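# Move turned shaft from lathe chuck to bench rest

## Task

Take the finished shaft out of the lathe chuck and put it in the correct pocket of the bench rest, since only some pockets fit this shaft. It must lie level with its thick end against the stop, and the lathe door must be shut at the end. Lower it softly and move it slowly whenever it touches the lathe, because a hard landing or a fast rub ruins it. Release it only over the pocket's bottom; released off to one side, it slides down and can hit hard.

## Robot and tools

Robot: two Franka FR3 seven-joint arms, left_arm (base near y = +0.29 m) and right_arm (base near y = -0.35 m), each with a Robotiq 140 two-finger gripper and a wrist camera. The fingers can fold at a hinge. A grip on the outer quarter of the pads, near the fingertips, squeezes as commanded. A grip nearer the palm may hold a narrow part loosely or not at all, or pull a wide part in and squeeze it harder than asked. A fingertip pushed onto a surface folds easily, so a move may pass a surface with little sign of contact.

World frame: origin on the table top midway between the nominal bases. +z is up, +x points out over the table, and +y is toward left_arm. The lathe stands behind the bases at -x. Its chuck faces +y, and its door slides along the machine front. Each gripper's fingers point along its own +z axis and close along its y axis. end_effector_position is the point between the closed pads. Fingertips reach about 33 mm past it at small gaps and about 9 mm when fully open.

Row layout, shared by execute_actions and move: 18 numbers, each in [-1, 1]. The first 9 are for left_arm: dx, dy, dz, rx, ry, rz, gripper position, force_limit, speed. The next 9 are the same for right_arm. dx..rz are an offset, not a pose. They count from that arm's Hand target as it stood when the action or move began, and they use that Hand target's own axes. A value of 1.0 means 0.6 m or 180 degrees, and rx, ry, rz form one rotation vector. Every row in an action counts from the same start, so sending the same offset in a new call moves the arm further. An all-zero pose re-commands the current Hand target. Gripper numbers are absolute commands. position +1 is fully open (140 mm), about -0.8 is where the pads meet, and -1 closes until blocked. force_limit runs from -1 (about 14 N) to +1 (about 58 N), and a faster close grips much harder. speed runs from -1 (about 30 mm/s) to +1 (about 250 mm/s). To keep a gripper unchanged, resend its last three numbers, because 0 is a real command.

execute_actions(actions, cameras): runs actions in order. An action may hold "rows" (up to 15, one control step of 1/30 s each), "steps" (1 to 450, default 15), "until", and a device key. After the final row, the arm keeps heading for the final row's target. Give far targets enough steps and ramp offsets gently; for example, adding 0.01 per row gives about 0.18 m/s. The controller clips each step to 70 mm and 16 degrees from the measured pose. Lathe commands: {"lathe": {"door": "open"|"shut"}}, {"lathe": {"chuck": "clamp"|"open"}} or {"lathe": {"stop": true}}. "until" reads lathe fields only: door_state (shut/open/between), chuck_state (open/clamped/closed_empty/between), seat_state (home/open) or refusals. It accepts [comparison, value] with =, !=, <, <=, > or >=. It does not stop the arms. An empty actions list returns all camera images and the scene number. Any bad value or name rejects the entire call.

move(target, speed, blend, blocking, cameras): moves each gripper in a straight path toward one row, or a list of up to 15 rows. Every row in a list is an offset from the same starting Hand targets. speed is in m/s (0.002 to 2, default 0.25). blend is a corner radius in m. Gripper values of the first row are sent at the start; those of later rows are sent on arrival, when everything is at rest. A move is capped at 10 s. The result adds a "move:" line: done, off_target, moving, held or fault, plus limits such as paced or held. Faster moves lag and stray more, and a contact hits harder. With blocking=false, call wait or stop before sending more rows or moves. wait(seconds 0 to 10) holds the current commands. stop brakes a running move; it does not stop devices. zoom_image(camera, region [x0,y0,x1,y1], at most 504 px per side) enlarges part of the latest image. Cameras: cam_high, cam_low, cam_chuck, cam_machine, cam_left_wrist, cam_right_wrist (896x504). read_manual gives only licence texts. finished_scene(scene) ends the scene and cannot be undone.

Result lines: end_effector_position (m) and quat_wxyz in the world frame, which may be off by a few cm. Hand target is the base for the next offsets. Tool commands. object_status: 0 moving, 1 blocked while opening, 2 blocked while closing (a grip), 3 reached target or pads met. position_measured is in counts: 3 open, about 139 = 60 mm, 230 = pads touching. The lathe reports door_state, chuck_state and seat_state. Also reported: joint positions, velocities and torques, external torques, flange force along the gripper axes, Wrist depth grids (7x7, mm), and MOTOR HOT or fault lines.

Lathe notes: the chuck starts clamped and the door starts shut. An open chuck does not hold the part. The door does not stop for the arm.

Avoid: torque or force faults (40 N contact limit, which includes held weight; joint limits 12 to 35 N m), each of which stops the arm for 10 s. Avoid joint range or speed overruns, overheating from long stretched holds, contact between the two arms or grippers, hard hits on the lathe or table, hard grips on a part that is still supported, fast swings of a load, and releasing a moving part. Do not drop anything or knock it off the table or into the chip pan.

Each tool is called after ">>>" as a command line: name --argument value for each argument, lists and objects as JSON in quotes; but a table of rows of numbers goes row by row, as --pt "numbers of a row", without its own name.

## Session

>>> execute_actions --actions '[{"lathe":{"door":"open"},"steps":1}]' --cameras '["all"]'

Scene clock: 0.23 s.
left_arm: end_effector_position=(+0.3702, +0.3235, +0.2865) position_measured=3 object_status=3 end_effector_quat_wxyz=(+0.110, +0.672, -0.688, +0.251) | right_arm: end_effector_position=(+0.3786, -0.2290, +0.1878) position_measured=3 object_status=3 end_effector_quat_wxyz=(+0.246, +0.911, -0.327, -0.048)
Joint positions: left_arm=[0.223 -0.506 0.208 -2.488 -0.487 1.923 0.616] | right_arm=[0.49 0.074 0.029 -2.065 -0.262 1.695 -0.312]
Joint torques (N m): left_arm=[-0.99 -14.01 -2.65 22.65 -0.06 1.77 0.16] | right_arm=[-0.78 -33.51 0.42 22.88 0.15 1.19 0.01]
External joint torques (N m): left_arm=[-1.02 -0.02 -0.02 -1.61 0.13 -0.08 0.16] | right_arm=[-0.77 -0.63 0.34 0.43 0 0.03 -0.04]
Flange force (N): left_arm=[1.0 3.8 3.3] | right_arm=[0.4 0.9 -0.8]
Wrist depth (mm): cam_left_wrist=[1790 - - 501 446 - 1168 / 1624 - 488 453 429 - 387 / 2027 493 476 448 423 - 386 / - 136 461 435 409 136 371 / - 115 - 409 397 128 95 / - 99 - 427 - - 95 / - - - - 398 1026 -] | cam_right_wrist=[220 240 270 308 360 436 1783 / 224 245 279 321 379 1570 1935 / 231 253 289 333 392 1477 2029 / 237 139 299 347 511 139 931 / 87 118 310 370 467 129 98 / - 285 325 1211 462 435 94 / - 292 336 1183 506 411 -]
Hand target: left_arm +0.3702, +0.3235, +0.2865; +0.110, +0.672, -0.688, +0.251 | right_arm +0.3786, -0.2290, +0.1878; +0.246, +0.911, -0.327, -0.048
Tool commands: left_gripper/position=+1.0 left_gripper/force_limit=+1.0 left_gripper/speed=+1.0 right_gripper/position=+1.0 right_gripper/force_limit=+1.0 right_gripper/speed=+1.0
lathe: door_state=between chuck_state=clamped seat_state=home

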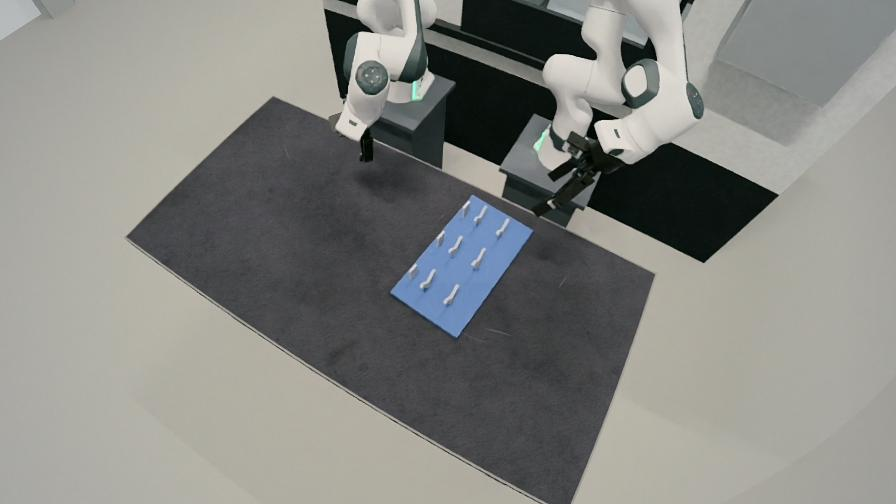

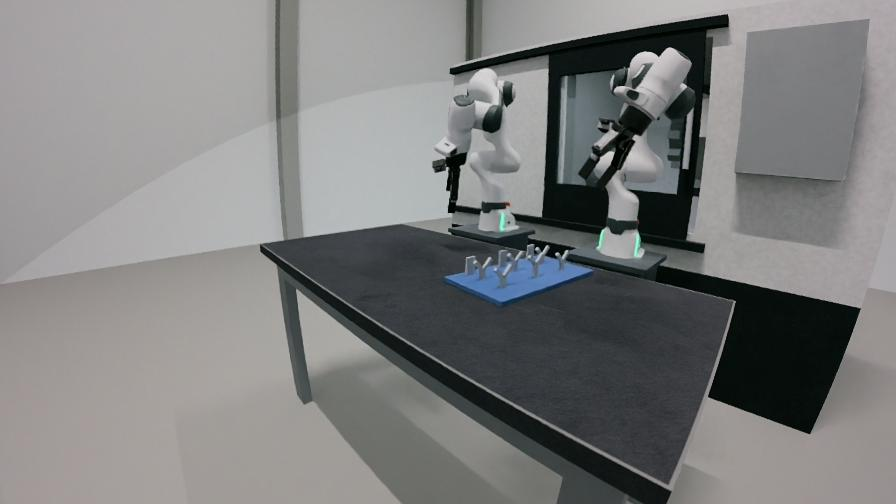

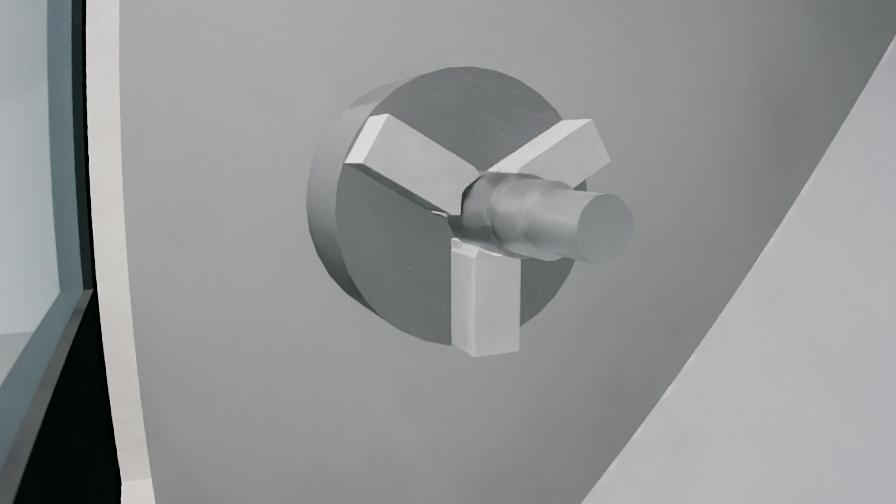

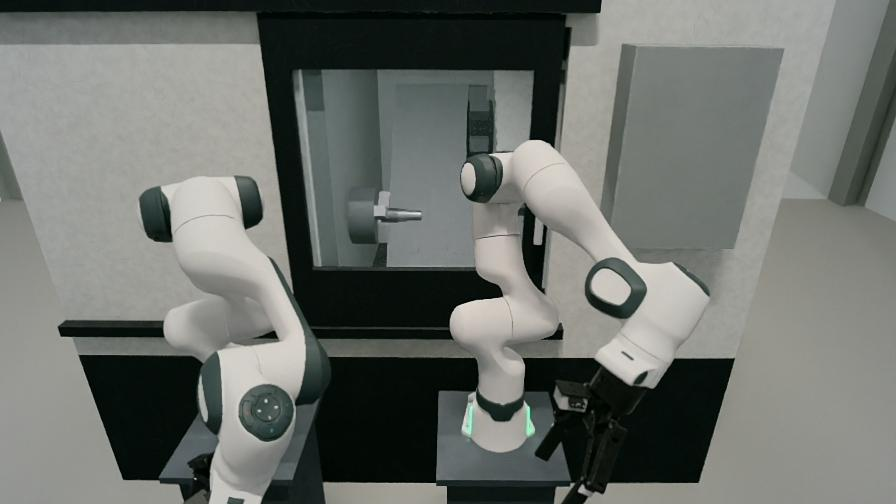

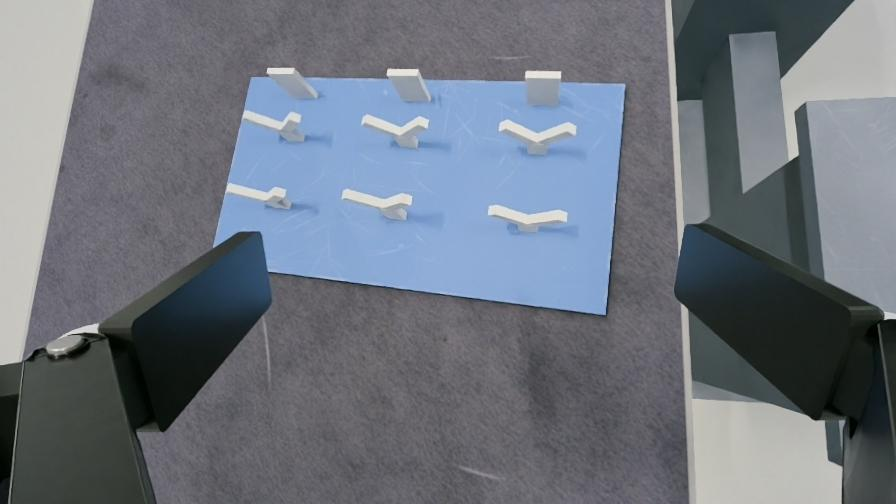

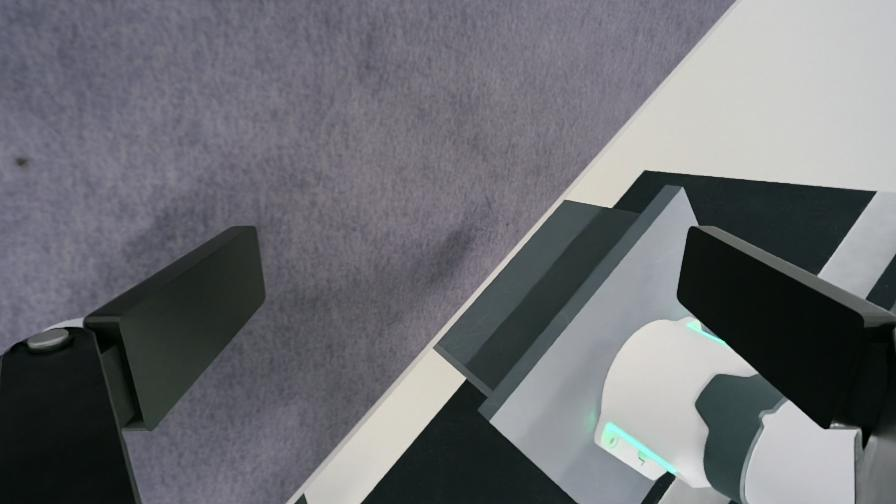

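>>> execute_actions --actions '[]'

>>> zoom_image --camera "cam_chuck" --region '[300, 50, 660, 370]'

>>> zoom_image --camera "cam_machine" --region '[240, 0, 600, 360]'

>>> zoom_image --camera "cam_left_wrist" --region '[200, 40, 640, 320]'

>>> zoom_image --camera "cam_low" --region '[430, 230, 610, 310]'

>>> zoom_image --camera "cam_high" --region '[380, 180, 550, 350]'

Scene clock: 76.87 s.
left_arm: end_effector_position=(+0.3702, +0.3235, +0.2865) position_measured=3 object_status=3 end_effector_quat_wxyz=(+0.110, +0.672, -0.688, +0.251) | right_arm: end_effector_position=(+0.3786, -0.2290, +0.1878) position_measured=3 object_status=3 end_effector_quat_wxyz=(+0.246, +0.911, -0.327, -0.048)
Joint positions: left_arm=[0.223 -0.506 0.208 -2.488 -0.487 1.923 0.616] | right_arm=[0.49 0.074 0.029 -2.065 -0.262 1.695 -0.312]
Joint velocities: within noise
Joint torques (N m): left_arm=[-0.99 -13.98 -2.62 22.59 -0.06 1.76 0.13] | right_arm=[-0.76 -33.51 0.47 22.9 0.14 1.19 0.01]
External joint torques (N m): left_arm=[-0.96 -0.08 0.08 -1.51 0.13 -0.06 0.14] | right_arm=[-0.76 -0.51 0.38 0.34 -0.01 0.01 -0.04]
Flange force (N): left_arm=[0.9 3.8 3.1] | right_arm=[0.4 0.8 -0.6]
Wrist depth (mm): cam_left_wrist=[1858 547 - - - - 1120 / 1614 - 487 458 430 - 399 / - 529 474 446 421 - 387 / - 136 463 433 409 136 373 / - 115 - 436 417 128 95 / - 107 445 - - - 95 / - 447 - - - 1018 -] | cam_right_wrist=[219 240 271 308 360 428 1822 / 224 245 279 319 376 1550 1981 / 231 254 288 334 398 1531 1920 / 237 139 299 349 518 139 960 / 87 118 310 355 466 130 98 / - 285 324 1211 464 433 94 / - 292 336 - 501 420 -]
Hand target: left_arm +0.3702, +0.3235, +0.2865; +0.110, +0.672, -0.688, +0.251 | right_arm +0.3786, -0.2290, +0.1878; +0.246, +0.911, -0.327, -0.048
Tool commands: left_gripper/position=+1.0 left_gripper/force_limit=+1.0 left_gripper/speed=+1.0 right_gripper/position=+1.0 right_gripper/force_limit=+1.0 right_gripper/speed=+1.0
lathe: door_state=open chuck_state=clamped seat_state=home

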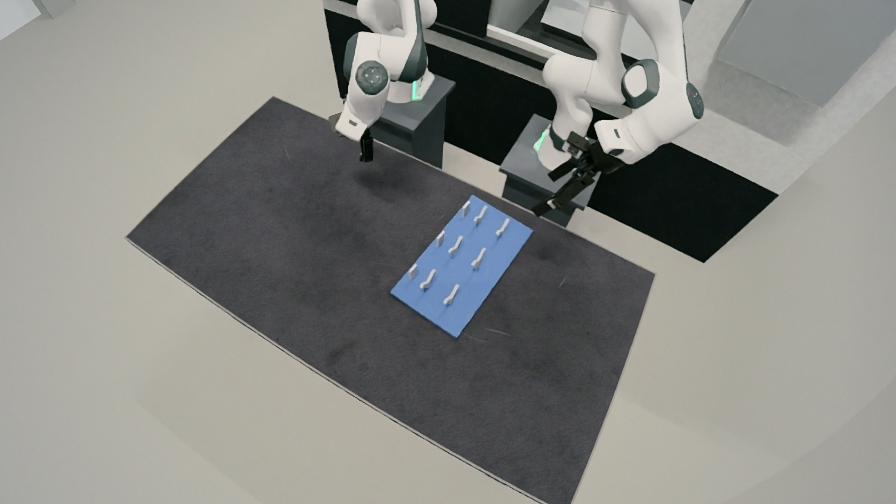

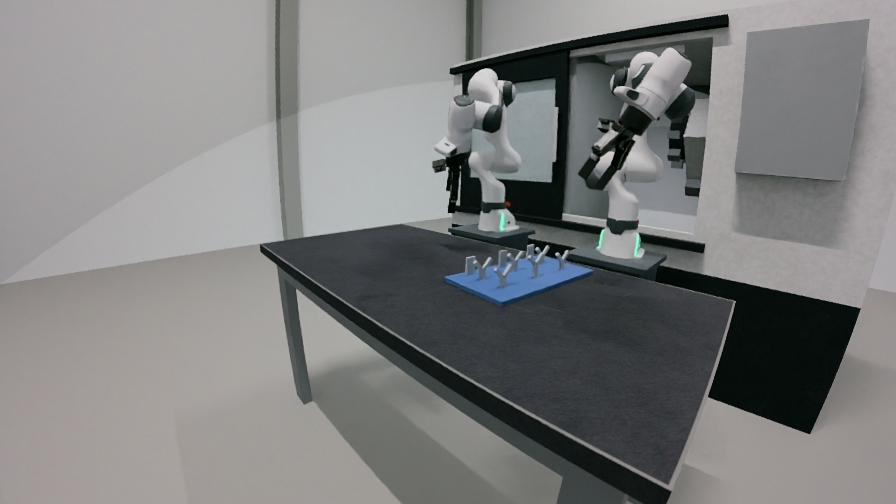

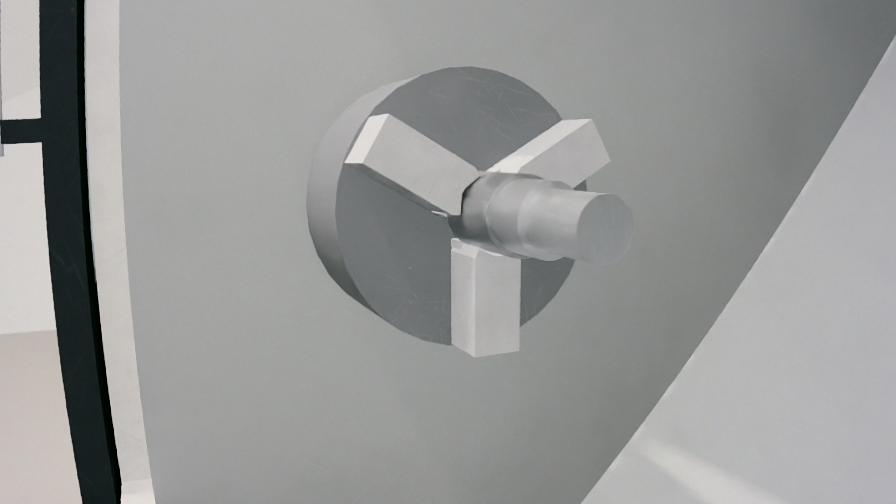

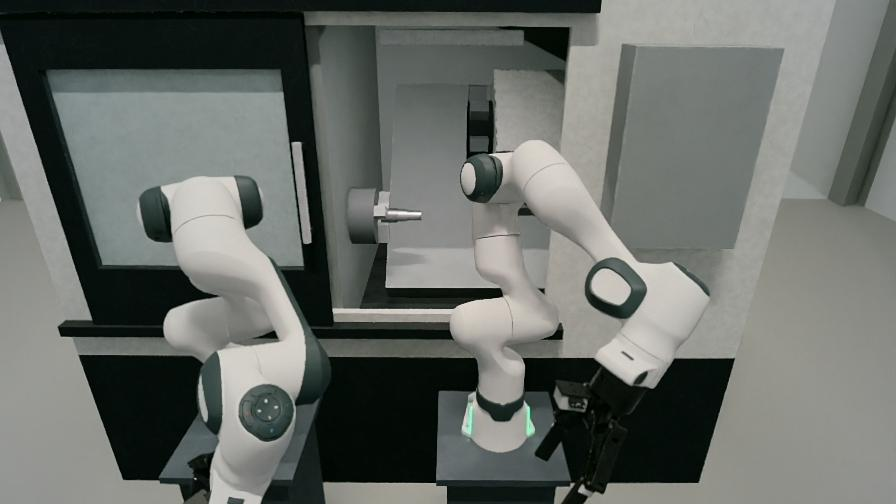

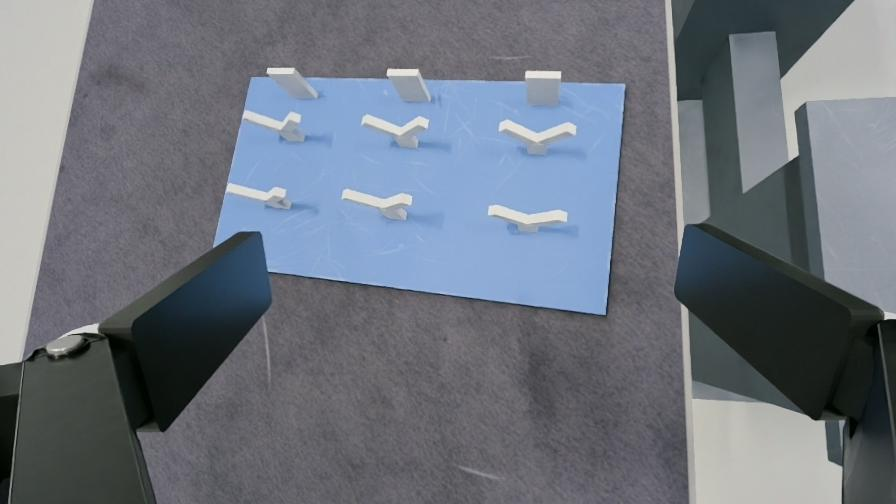

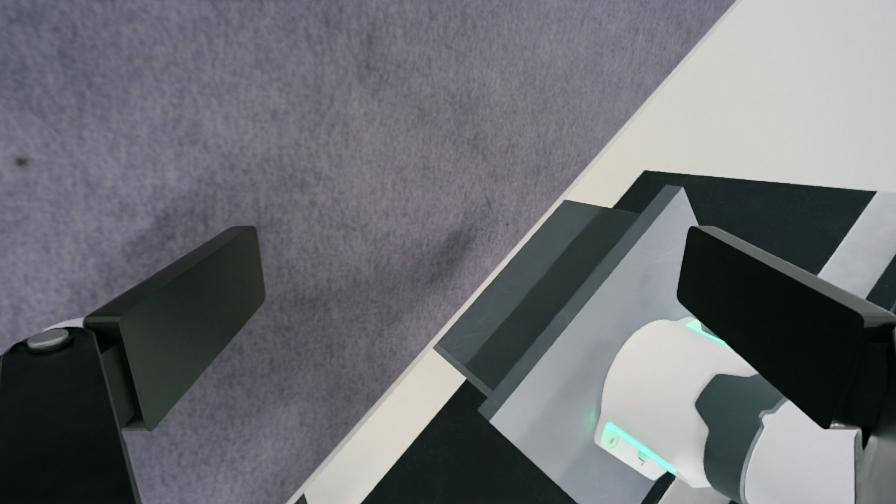

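Scaled by 1.400.

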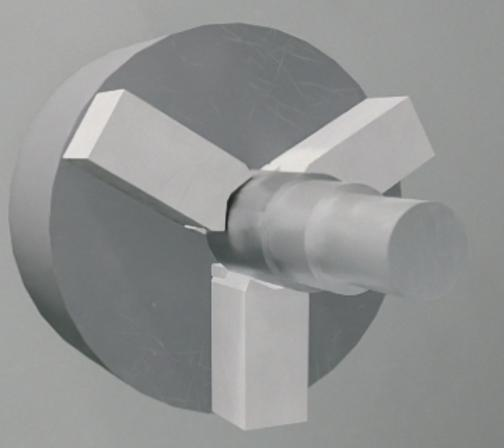

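Scaled by 1.400.

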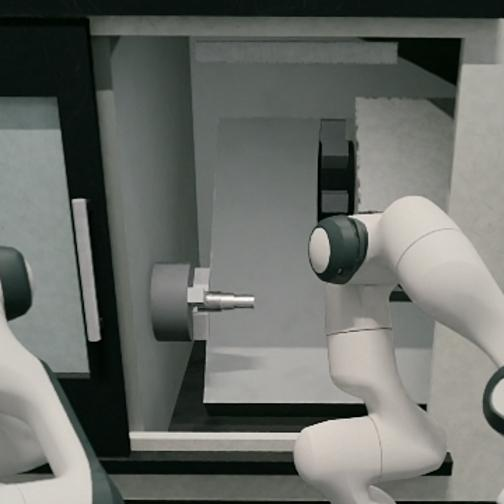

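Scaled by 1.145.

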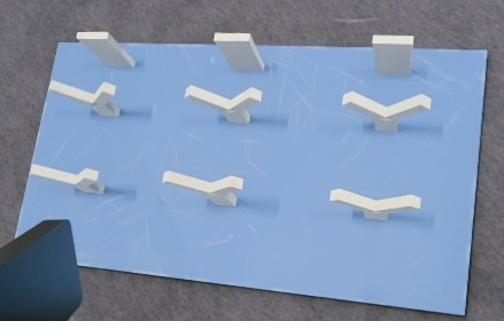

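Scaled by 2.800.

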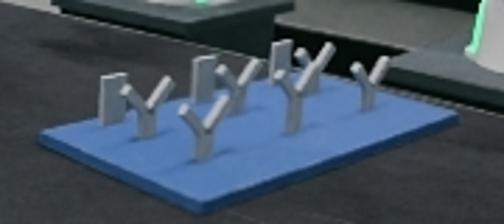

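Scaled by 2.965.

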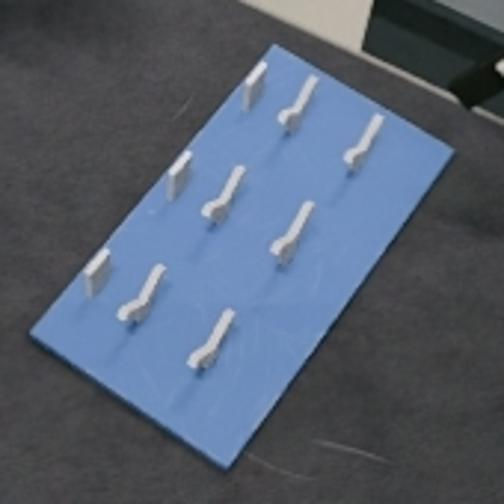

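>>> zoom_image --camera "cam_chuck" --region '[430, 150, 650, 280]'

>>> zoom_image --camera "cam_machine" --region '[340, 170, 440, 260]'

>>> zoom_image --camera "cam_left_wrist" --region '[220, 50, 440, 240]'

>>> zoom_image --camera "cam_left_wrist" --region '[430, 50, 640, 240]'

>>> zoom_image --camera "cam_low" --region '[440, 236, 600, 306]'

Scaled by 2.291.

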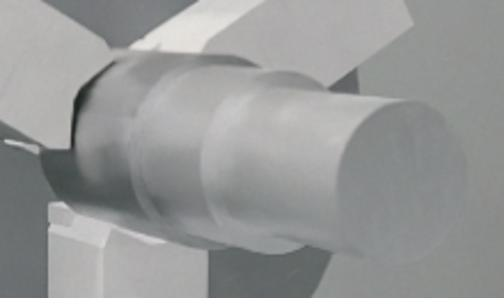

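Scaled by 5.040.

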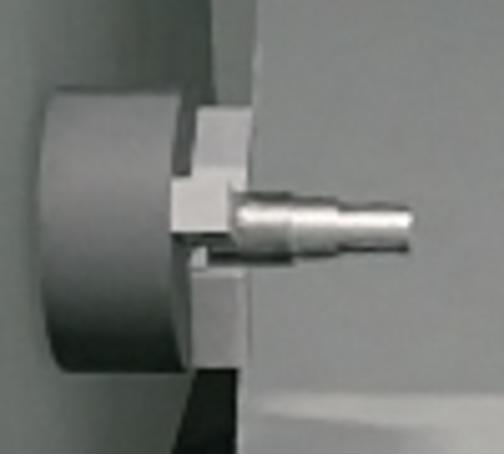

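Scaled by 2.291.

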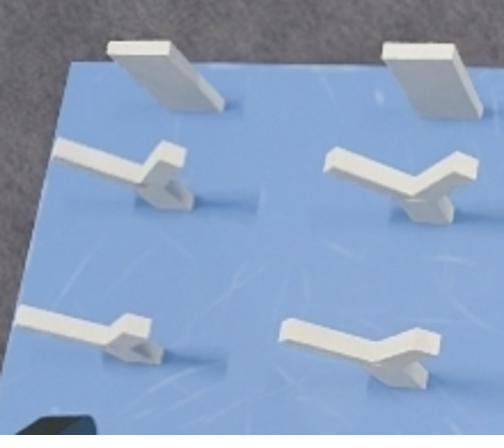

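Scaled by 2.400.

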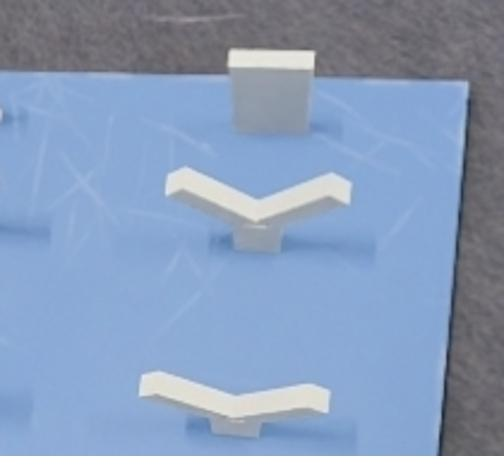

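Scaled by 3.150.

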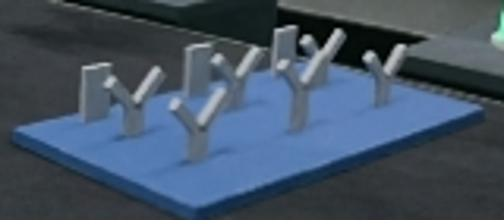

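>>> move --pt "-0.325 0.109 -0.4475 0 0 0 1 1 1 0 0 0 0 0 0 1 1 1" --pt "-0.325 0.109 -0.4475 0 0 0 1 1 1 -0.263 -0.457 -0.3915 0.2989 0.2542 -0.6689 1 1 1" --speed 0.3 --blend '[0.1,0]' --cameras '["cam_right_wrist","cam_high","cam_low"]'

Scene clock: 183.90 s.
left_arm: end_effector_position=(+0.2703, +0.6240, +0.4061) position_measured=3 object_status=3 end_effector_quat_wxyz=(+0.109, +0.674, -0.687, +0.249) | right_arm: end_effector_position=(+0.4709, +0.1488, +0.2516) position_measured=3 object_status=3 end_effector_quat_wxyz=(-0.182, +0.684, +0.682, +0.184)
Joint positions: left_arm=[0.316 -0.029 0.792 -1.658 -0.394 1.27 1.077] | right_arm=[0.484 0.223 0.226 -1.852 0.505 2.341 -2.788]
Joint velocities: left_arm=[within noise] | right_arm=[0.001 -0.001 -0.001 0 0.001 0 -0.004]
Joint torques (N m): left_arm=[-0.4 -20.02 0.26 22.33 -0.69 0.94 0.34] | right_arm=[-1.23 -39.28 2.69 25.5 1 2.36 -0.16]
External joint torques (N m): left_arm=[-0.47 1.15 0.81 -0.85 -0.14 -0.3 0.34] | right_arm=[-1.17 0.23 0.86 0.37 0.28 -0.3 -0.17]
Flange force (N): left_arm=[-4.2 -0.8 -1.0] | right_arm=[-0.3 2.0 -0.6]
Wrist depth (mm): cam_left_wrist=[1764 - 637 601 - 547 448 / 1830 - - 624 947 537 505 / 1844 - - 563 1291 678 678 / 1790 137 594 - 1418 137 1095 / - 115 568 - - 128 95 / - 1451 1363 1305 1202 1151 95 / - 1370 1284 1264 1185 1115 -] | cam_right_wrist=[1188 1188 424 431 429 424 424 / - 411 411 410 412 412 413 / - 391 383 382 385 390 400 / 458 139 375 371 375 139 388 / 87 118 363 364 365 130 98 / - 362 363 362 359 358 94 / - 350 355 355 356 355 -]
Hand target: left_arm +0.2702, +0.6236, +0.4063; +0.110, +0.672, -0.688, +0.251 | right_arm +0.4703, +0.1490, +0.2505; -0.183, +0.683, +0.683, +0.183
Off the commanded pose: left_arm 0.001 m, 0 deg | right_arm 0.001 m, 0 deg.
lathe: door_state=open chuck_state=clamped seat_state=home
move: done
camera_calibration:
cam_right_wrist: T_world_to_cam=[[0.999959, -0.00322551, 0.00851164, -0.462827], [-0.00167179, -0.984283, -0.176593, 0.201254], [0.00894746, 0.176572, -0.984247, 0.358334], [0, 0, 0, 1]] pos_world=[0.459938, 0.133326, 0.392169]
Images, in order (width x height): cam_high 896x504, cam_low 896x504, cam_right_wrist 896x504.

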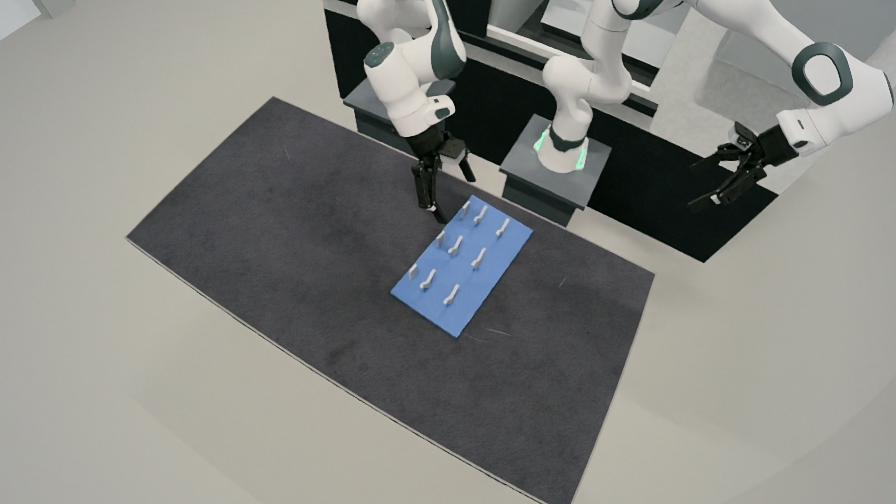

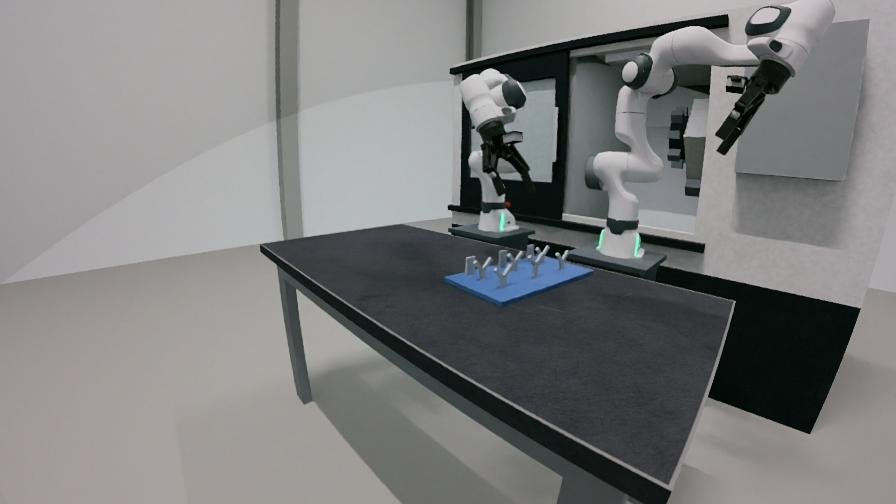

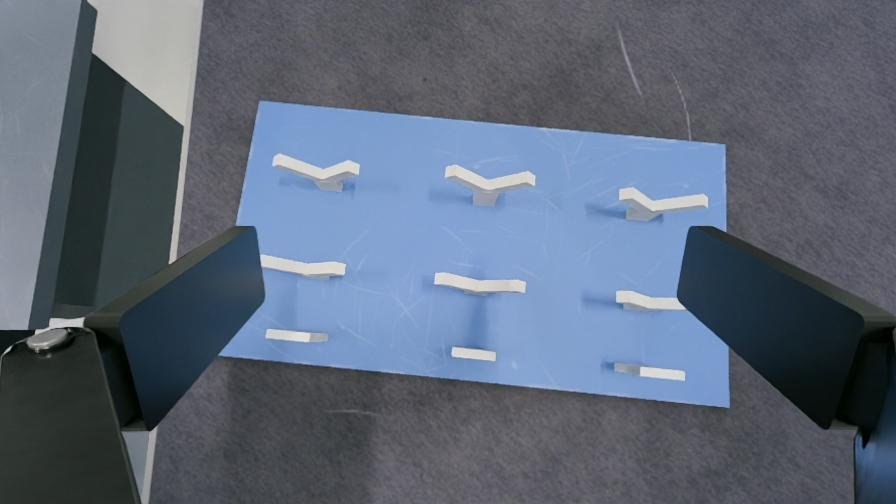

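>>> zoom_image --camera "cam_right_wrist" --region '[400, 140, 720, 400]'

>>> move --target '[0,0,0,0,0,0,1,1,1,-0.1335,0,0.1347,0,0.1667,0,1,1,1]' --speed 0.25 --cameras '["cam_right_wrist"]'

>>> zoom_image --camera "cam_right_wrist" --region '[240, 20, 740, 420]'

Scaled by 1.575.

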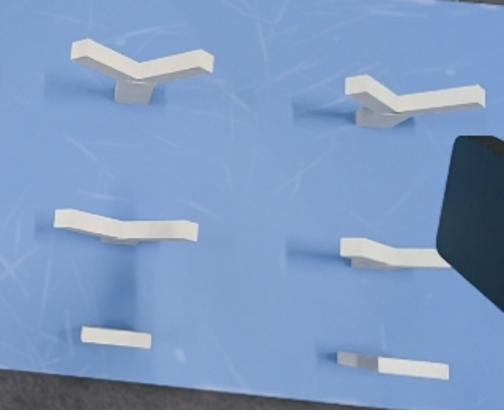

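Scene clock: 202.37 s.
left_arm: end_effector_position=(+0.2703, +0.6240, +0.4061) position_measured=3 object_status=3 end_effector_quat_wxyz=(+0.109, +0.674, -0.687, +0.249) | right_arm: end_effector_position=(+0.4703, +0.1202, +0.1402) position_measured=3 object_status=3 end_effector_quat_wxyz=(-0.355, +0.614, +0.610, +0.351)
Joint positions: left_arm=[0.316 -0.029 0.792 -1.658 -0.394 1.27 1.077] | right_arm=[-0.685 1.109 1.287 -2.232 -0.017 2.972 -2.983]
Joint velocities: left_arm=[within noise] | right_arm=[0 0.001 0.001 0 -0.001 0.004 0.001]
Joint torques (N m): left_arm=[-0.39 -20.05 0.27 22.29 -0.7 0.94 0.31] | right_arm=[-1.22 -26.23 27.75 8.49 -2.01 1.89 -0.22]
External joint torques (N m): left_arm=[-0.36 0.98 0.93 -0.88 -0.15 -0.31 0.32] | right_arm=[-1.2 0.77 -0.09 -0.1 -0.4 0.29 -0.24]
Flange force (N): left_arm=[-3.8 -0.4 -0.7] | right_arm=[-2.7 -1.7 -2.7]
Wrist depth (mm): cam_left_wrist=[1790 697 630 601 1370 546 448 / 1830 637 - - 1363 534 507 / 1790 630 626 566 1120 687 743 / 689 127 - 580 - 136 1251 / - 115 583 - 1251 128 95 / - 1426 1348 1125 1214 1185 95 / - 1410 1333 1251 1226 1179 -] | cam_right_wrist=[2133 2133 571 552 575 574 1997 / 1580 1686 465 466 464 463 449 / 456 389 370 388 389 390 388 / 443 139 319 311 320 149 336 / 86 118 274 273 275 139 98 / - 218 251 245 250 245 94 / - 234 231 230 228 222 201]
Hand target: left_arm +0.2702, +0.6236, +0.4063; +0.110, +0.672, -0.688, +0.251 | right_arm +0.4703, +0.1202, +0.1404; -0.354, +0.612, +0.612, +0.354
Off the commanded pose: left_arm 0.001 m, 0 deg | right_arm 0.000 m, 0 deg.
lathe: door_state=open chuck_state=clamped seat_state=home
joint sent to its limit (right arm) — joint 7 (wrist roll), lower limit.
move: done; limits=paced
camera_calibration:
cam_right_wrist: T_world_to_cam=[[0.999986, -0.00490857, -0.00177501, -0.459702], [-0.00489478, -0.76376, -0.645482, 0.194132], [0.00181271, 0.645482, -0.763773, 0.169754], [0, 0, 0, 1]] pos_world=[0.460338, 0.0364412, 0.254146]
Images, in order (width x height): cam_right_wrist 896x504.

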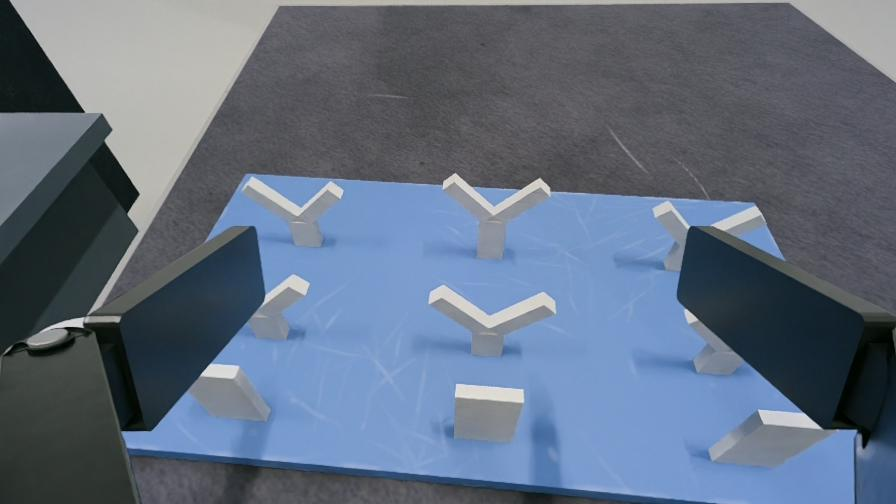

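Scaled by 1.008.

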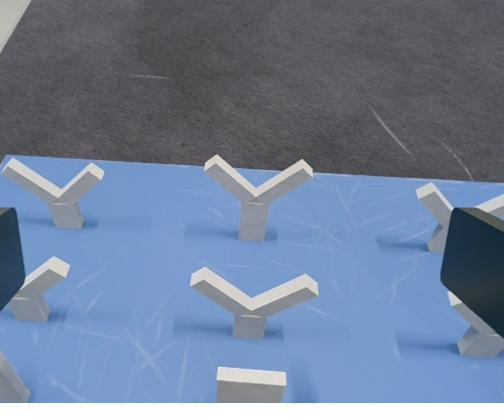

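>>> move --target '[0,0,0,0,0,0,1,1,1,0.2159,-0.0833,-0.2594,0,-0.3333,0,1,1,1]' --speed 0.3

Scene clock: 285.00 s.
left_arm: end_effector_position=(+0.2703, +0.6240, +0.4061) position_measured=3 object_status=3 end_effector_quat_wxyz=(+0.109, +0.674, -0.687, +0.249) | right_arm: end_effector_position=(+0.4205, +0.0503, +0.3301) position_measured=3 object_status=3 end_effector_quat_wxyz=(-0.001, +0.705, +0.709, +0.001)
Joint positions: left_arm=[0.316 -0.029 0.792 -1.658 -0.394 1.27 1.077] | right_arm=[-0.247 0.303 1.175 -1.601 -0.279 1.717 -2.236]
Joint velocities: left_arm=[within noise] | right_arm=[0.001 0 0 0 0 -0.002 0.004]
Joint torques (N m): left_arm=[-0.37 -20.02 0.28 22.28 -0.69 0.95 0.31] | right_arm=[-0.2 -23.22 9.04 24.59 0.96 2.29 0.23]
External joint torques (N m): left_arm=[-0.49 1.22 0.79 -0.95 -0.15 -0.31 0.32] | right_arm=[-0.23 -0.22 0.02 0.74 0.03 -0.33 0.23]
Flange force (N): left_arm=[-4.2 -0.8 -0.7] | right_arm=[1.4 1.5 -2.7]
Wrist depth (mm): cam_left_wrist=[1858 693 639 601 1251 547 448 / 1680 - 658 - 1370 540 508 / 1635 - 610 - 1185 678 1005 / 678 125 615 - - 136 1130 / - 115 - - 1239 128 95 / - 1418 1363 1271 1226 1185 95 / - 1370 1326 1245 1208 1135 -] | cam_right_wrist=[- - 406 402 402 399 412 / 1071 1109 433 417 420 420 433 / 1145 1166 453 459 453 451 453 / 1229 131 478 474 476 139 467 / 86 118 497 503 501 130 98 / - 540 538 532 532 529 94 / - 576 571 568 557 562 -]
Hand target: left_arm +0.2702, +0.6236, +0.4063; +0.110, +0.672, -0.688, +0.251 | right_arm +0.4204, +0.0500, +0.3304; -0.001, +0.707, +0.707, +0.000
Off the commanded pose: left_arm 0.001 m, 0 deg | right_arm 0.000 m, 0 deg.
lathe: door_state=open chuck_state=clamped seat_state=home
move: done

>>> move --pt "0 0 0 0 0 0 1 1 1 -0.0833 -0.3673 -0.1167 0 0 0 1 1 1" --pt "0 0 0 0 0 0 1 1 1 -0.1333 -0.784 -0.15 0 0 0 1 1 1" --speed 0.25 --blend '[0.08,0]' --cameras '["cam_machine"]'

Scene clock: 296.60 s.
left_arm: end_effector_position=(+0.2703, +0.6240, +0.4061) position_measured=3 object_status=3 end_effector_quat_wxyz=(+0.109, +0.674, -0.687, +0.249) | right_arm: end_effector_position=(-0.0487, -0.0307, +0.4204) position_measured=3 object_status=3 end_effector_quat_wxyz=(+0.001, +0.705, +0.710, +0.000)
Joint positions: left_arm=[0.316 -0.029 0.792 -1.658 -0.394 1.27 1.077] | right_arm=[0.283 -1.136 0.639 -2.129 0.627 1.166 -2.324]
Joint velocities: left_arm=[within noise] | right_arm=[0.001 0.001 0 -0.002 0.001 -0.001 0.006]
Joint torques (N m): left_arm=[-0.43 -20.03 0.28 22.29 -0.69 0.94 0.33] | right_arm=[-1.16 13.63 -17.23 16.32 1.21 2.3 0.24]
External joint torques (N m): left_arm=[-0.54 1.14 0.79 -0.91 -0.15 -0.31 0.33] | right_arm=[-1.2 -0.63 0.7 0.71 0.34 -0.31 0.24]
Flange force (N): left_arm=[-4.0 -0.7 -0.7] | right_arm=[3.7 -1.2 -1.6]
Wrist depth (mm): cam_left_wrist=[1844 683 637 600 1505 546 449 / 1727 661 - - 1370 539 502 / 1790 - - 616 919 656 663 / - 126 - 573 1239 137 1146 / - 115 - - 1277 128 95 / - 1386 1386 1232 1214 1185 95 / - 1386 1312 1271 1202 1151 -] | cam_right_wrist=[- 810 1145 1161 1124 498 492 / 508 780 1194 1090 1194 530 508 / 529 745 1242 1342 1260 550 546 / 565 128 1286 725 1286 149 566 / - 118 1260 601 618 122 98 / - 110 1451 529 960 650 94 / - 703 1503 429 1560 682 -]
Hand target: left_arm +0.2702, +0.6236, +0.4063; +0.110, +0.672, -0.688, +0.251 | right_arm -0.0499, -0.0303, +0.4206; -0.001, +0.707, +0.707, +0.000
Off the commanded pose: left_arm 0.001 m, 0 deg | right_arm 0.001 m, 0 deg.
lathe: door_state=open chuck_state=clamped seat_state=home
move: done
Images, in order (width x height): cam_machine 896x504.

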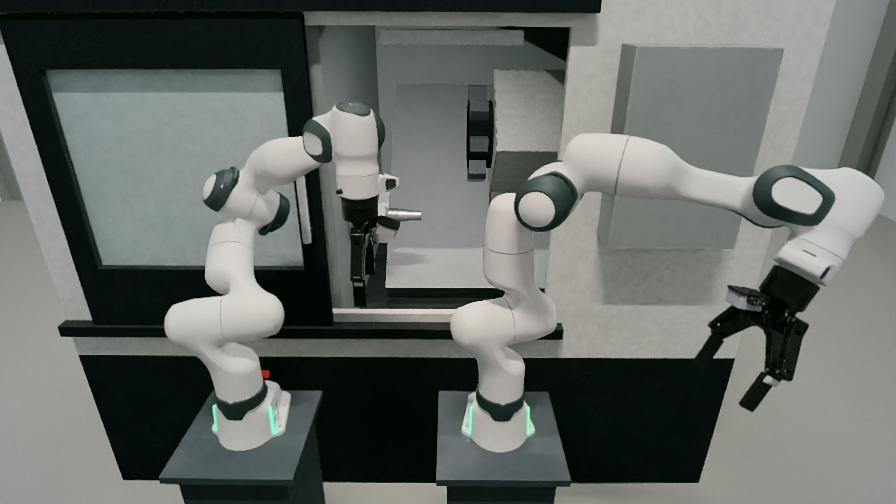

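>>> move --pt "0 0 0 0 0 0 1 1 1 -0.063 -0.2245 0 0 0 -0.1389 1 1 1" --pt "0 0 0 0 0 0 1 1 1 -0.2145 -0.4013 0 0 0 -0.2778 1 1 1" --speed 0.25 --blend '[0.05,0]' --cameras '["cam_machine"]'

Scene clock: 326.87 s.
left_arm: end_effector_position=(+0.2703, +0.6240, +0.4061) position_measured=3 object_status=3 end_effector_quat_wxyz=(+0.109, +0.674, -0.687, +0.249) | right_arm: end_effector_position=(-0.2894, -0.1591, +0.4208) position_measured=3 object_status=3 end_effector_quat_wxyz=(+0.001, +0.346, +0.938, +0.002)
Joint positions: left_arm=[0.316 -0.029 0.792 -1.658 -0.394 1.27 1.077] | right_arm=[0.947 -1.277 0.636 -2.104 0.722 1.031 -2.461]
Joint velocities: left_arm=[within noise] | right_arm=[0.004 0 0.001 0 -0.001 0 -0.003]
Joint torques (N m): left_arm=[-0.39 -20.05 0.22 22.26 -0.69 0.95 0.32] | right_arm=[0.11 20.48 -17.58 13.16 0.87 2.63 -0.18]
External joint torques (N m): left_arm=[-0.32 0.96 0.91 -0.88 -0.14 -0.29 0.33] | right_arm=[0.06 1.2 1.34 0.69 0.05 0.03 -0.18]
Flange force (N): left_arm=[-3.7 -0.3 -0.6] | right_arm=[5.1 1.6 -3.2]
Wrist depth (mm): cam_left_wrist=[1830 679 639 598 1386 546 449 / 1646 - - 585 1378 536 505 / 707 - - - - 683 666 / 1543 126 622 561 997 136 - / - 115 570 - 1232 128 95 / - 1394 1348 1284 1232 1168 95 / - 1646 1319 1264 1196 1151 -] | cam_right_wrist=[264 352 479 1129 1090 - 463 / 323 461 1206 1206 1260 749 484 / 413 544 1254 1161 1183 1248 - / 537 128 1314 597 1300 139 1293 / 86 118 1364 576 1349 130 98 / - 1468 1459 524 645 - 94 / - 1560 1531 428 686 693 -]
Hand target: left_arm +0.2702, +0.6236, +0.4063; +0.110, +0.672, -0.688, +0.251 | right_arm -0.2906, -0.1591, +0.4206; +0.000, +0.342, +0.940, +0.000
Off the commanded pose: left_arm 0.001 m, 0 deg | right_arm 0.001 m, 1 deg.
lathe: door_state=open chuck_state=clamped seat_state=home
move: done
Images, in order (width x height): cam_machine 896x504.

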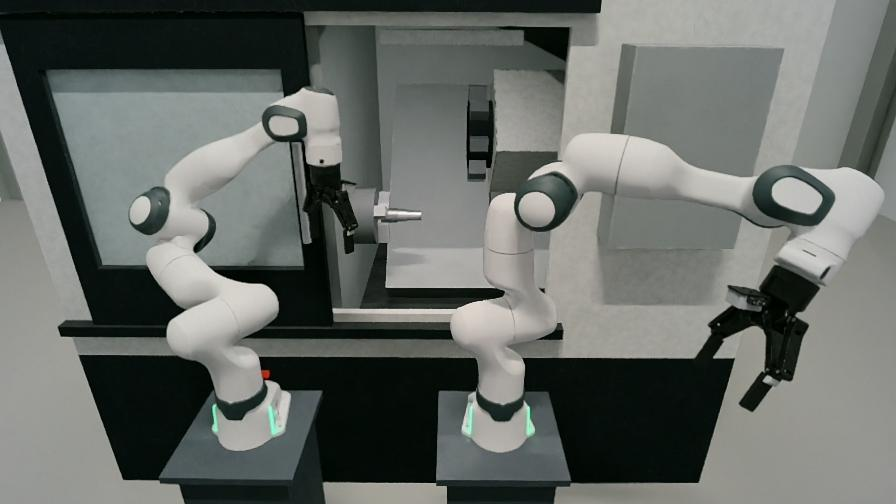

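>>> move --target '[0,0,0,0,0,0,1,1,1,0.2887,0.0604,-0.05,0,0,0.2778,1,1,1]' --speed 0.25 --cameras '["cam_machine"]'

Scene clock: 351.83 s.
left_arm: end_effector_position=(+0.2703, +0.6240, +0.4061) position_measured=3 object_status=3 end_effector_quat_wxyz=(+0.109, +0.674, -0.687, +0.249) | right_arm: end_effector_position=(-0.3492, -0.0811, +0.4475) position_measured=3 object_status=3 end_effector_quat_wxyz=(-0.014, +0.507, +0.862, +0.009)
Joint positions: left_arm=[0.316 -0.029 0.792 -1.658 -0.394 1.27 1.077] | right_arm=[0.613 -1.244 0.734 -1.823 0.937 0.956 -2.118]
Joint torques (N m): left_arm=[-0.41 -20.04 0.23 22.27 -0.7 0.95 0.34] | right_arm=[-0.47 25.31 -20.2 8.84 0.78 2.58 -0.04]
External joint torques (N m): left_arm=[-0.42 1.13 0.84 -0.93 -0.15 -0.3 0.34] | right_arm=[-0.43 -0.1 1.56 0.81 -0.02 -0.12 -0.04]
External joint torques when the fault began: right_arm=[-10 -6.42 13.3 -0.78 -1.73 -0.23 0.22]
Flange force (N): left_arm=[-4.1 -0.6 -0.7] | right_arm=[5.1 -0.8 -1.8]
Flange force when the fault began (N): right_arm=[29.0 3.3 15.4]
Wrist depth (mm): cam_left_wrist=[1777 699 635 595 750 545 448 / 1830 - - - 1363 530 510 / 1715 - - 580 1232 672 1001 / - 126 - - 1191 136 1146 / - 115 - 551 1251 128 95 / - 1434 1258 1277 1232 1151 95 / - 1402 1355 1251 1179 1146 -] | cam_right_wrist=[570 630 520 1183 1183 507 476 / 443 583 547 1217 1172 682 509 / - - 568 1260 1129 1267 1254 / - 131 1314 1320 1327 139 1307 / 87 118 1402 1364 637 130 95 / - 567 1468 655 642 678 93 / - 1541 1550 703 537 699 -]
Hand target: left_arm +0.2702, +0.6236, +0.4063; +0.110, +0.672, -0.688, +0.251 | right_arm -0.3492, -0.0811, +0.4475; -0.014, +0.507, +0.862, +0.009 (not the last commanded pose)
Tool commands: left_gripper/position=+1.0 left_gripper/force_limit=+1.0 left_gripper/speed=+1.0 right_gripper/position=+1.0 right_gripper/force_limit=+1.0 right_gripper/speed=+1.0
Off the commanded pose: left_arm 0.001 m, 0 deg | right_arm 0.080 m, 29 deg.
FORCE FAULT: contact force on the right arm reached its limit, and that arm stopped for 10 seconds. The contact can be on any part of that arm, not only on its tool. That arm's remaining commands of this call were not run. That arm's target is now where it stood when the stop ended, not its last command. That arm accepts commands again.
lathe: door_state=open chuck_state=clamped seat_state=home
move: fault (right_arm)
Images, in order (width x height): cam_machine 896x504.

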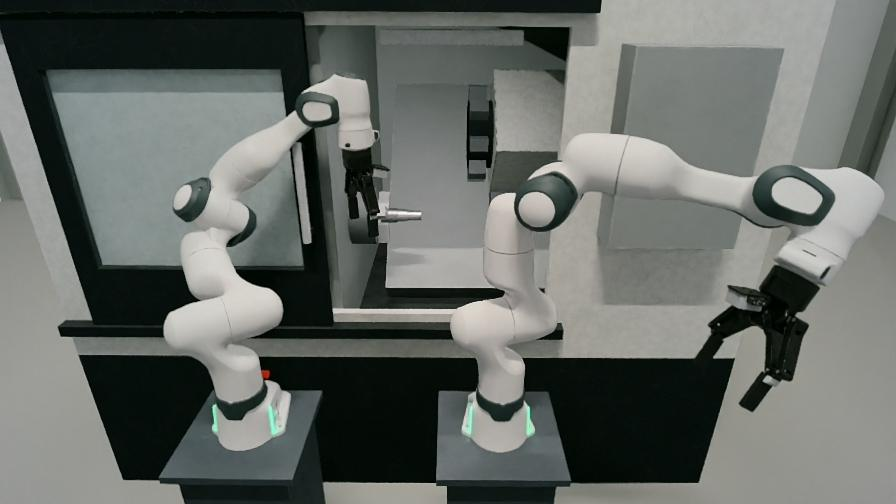

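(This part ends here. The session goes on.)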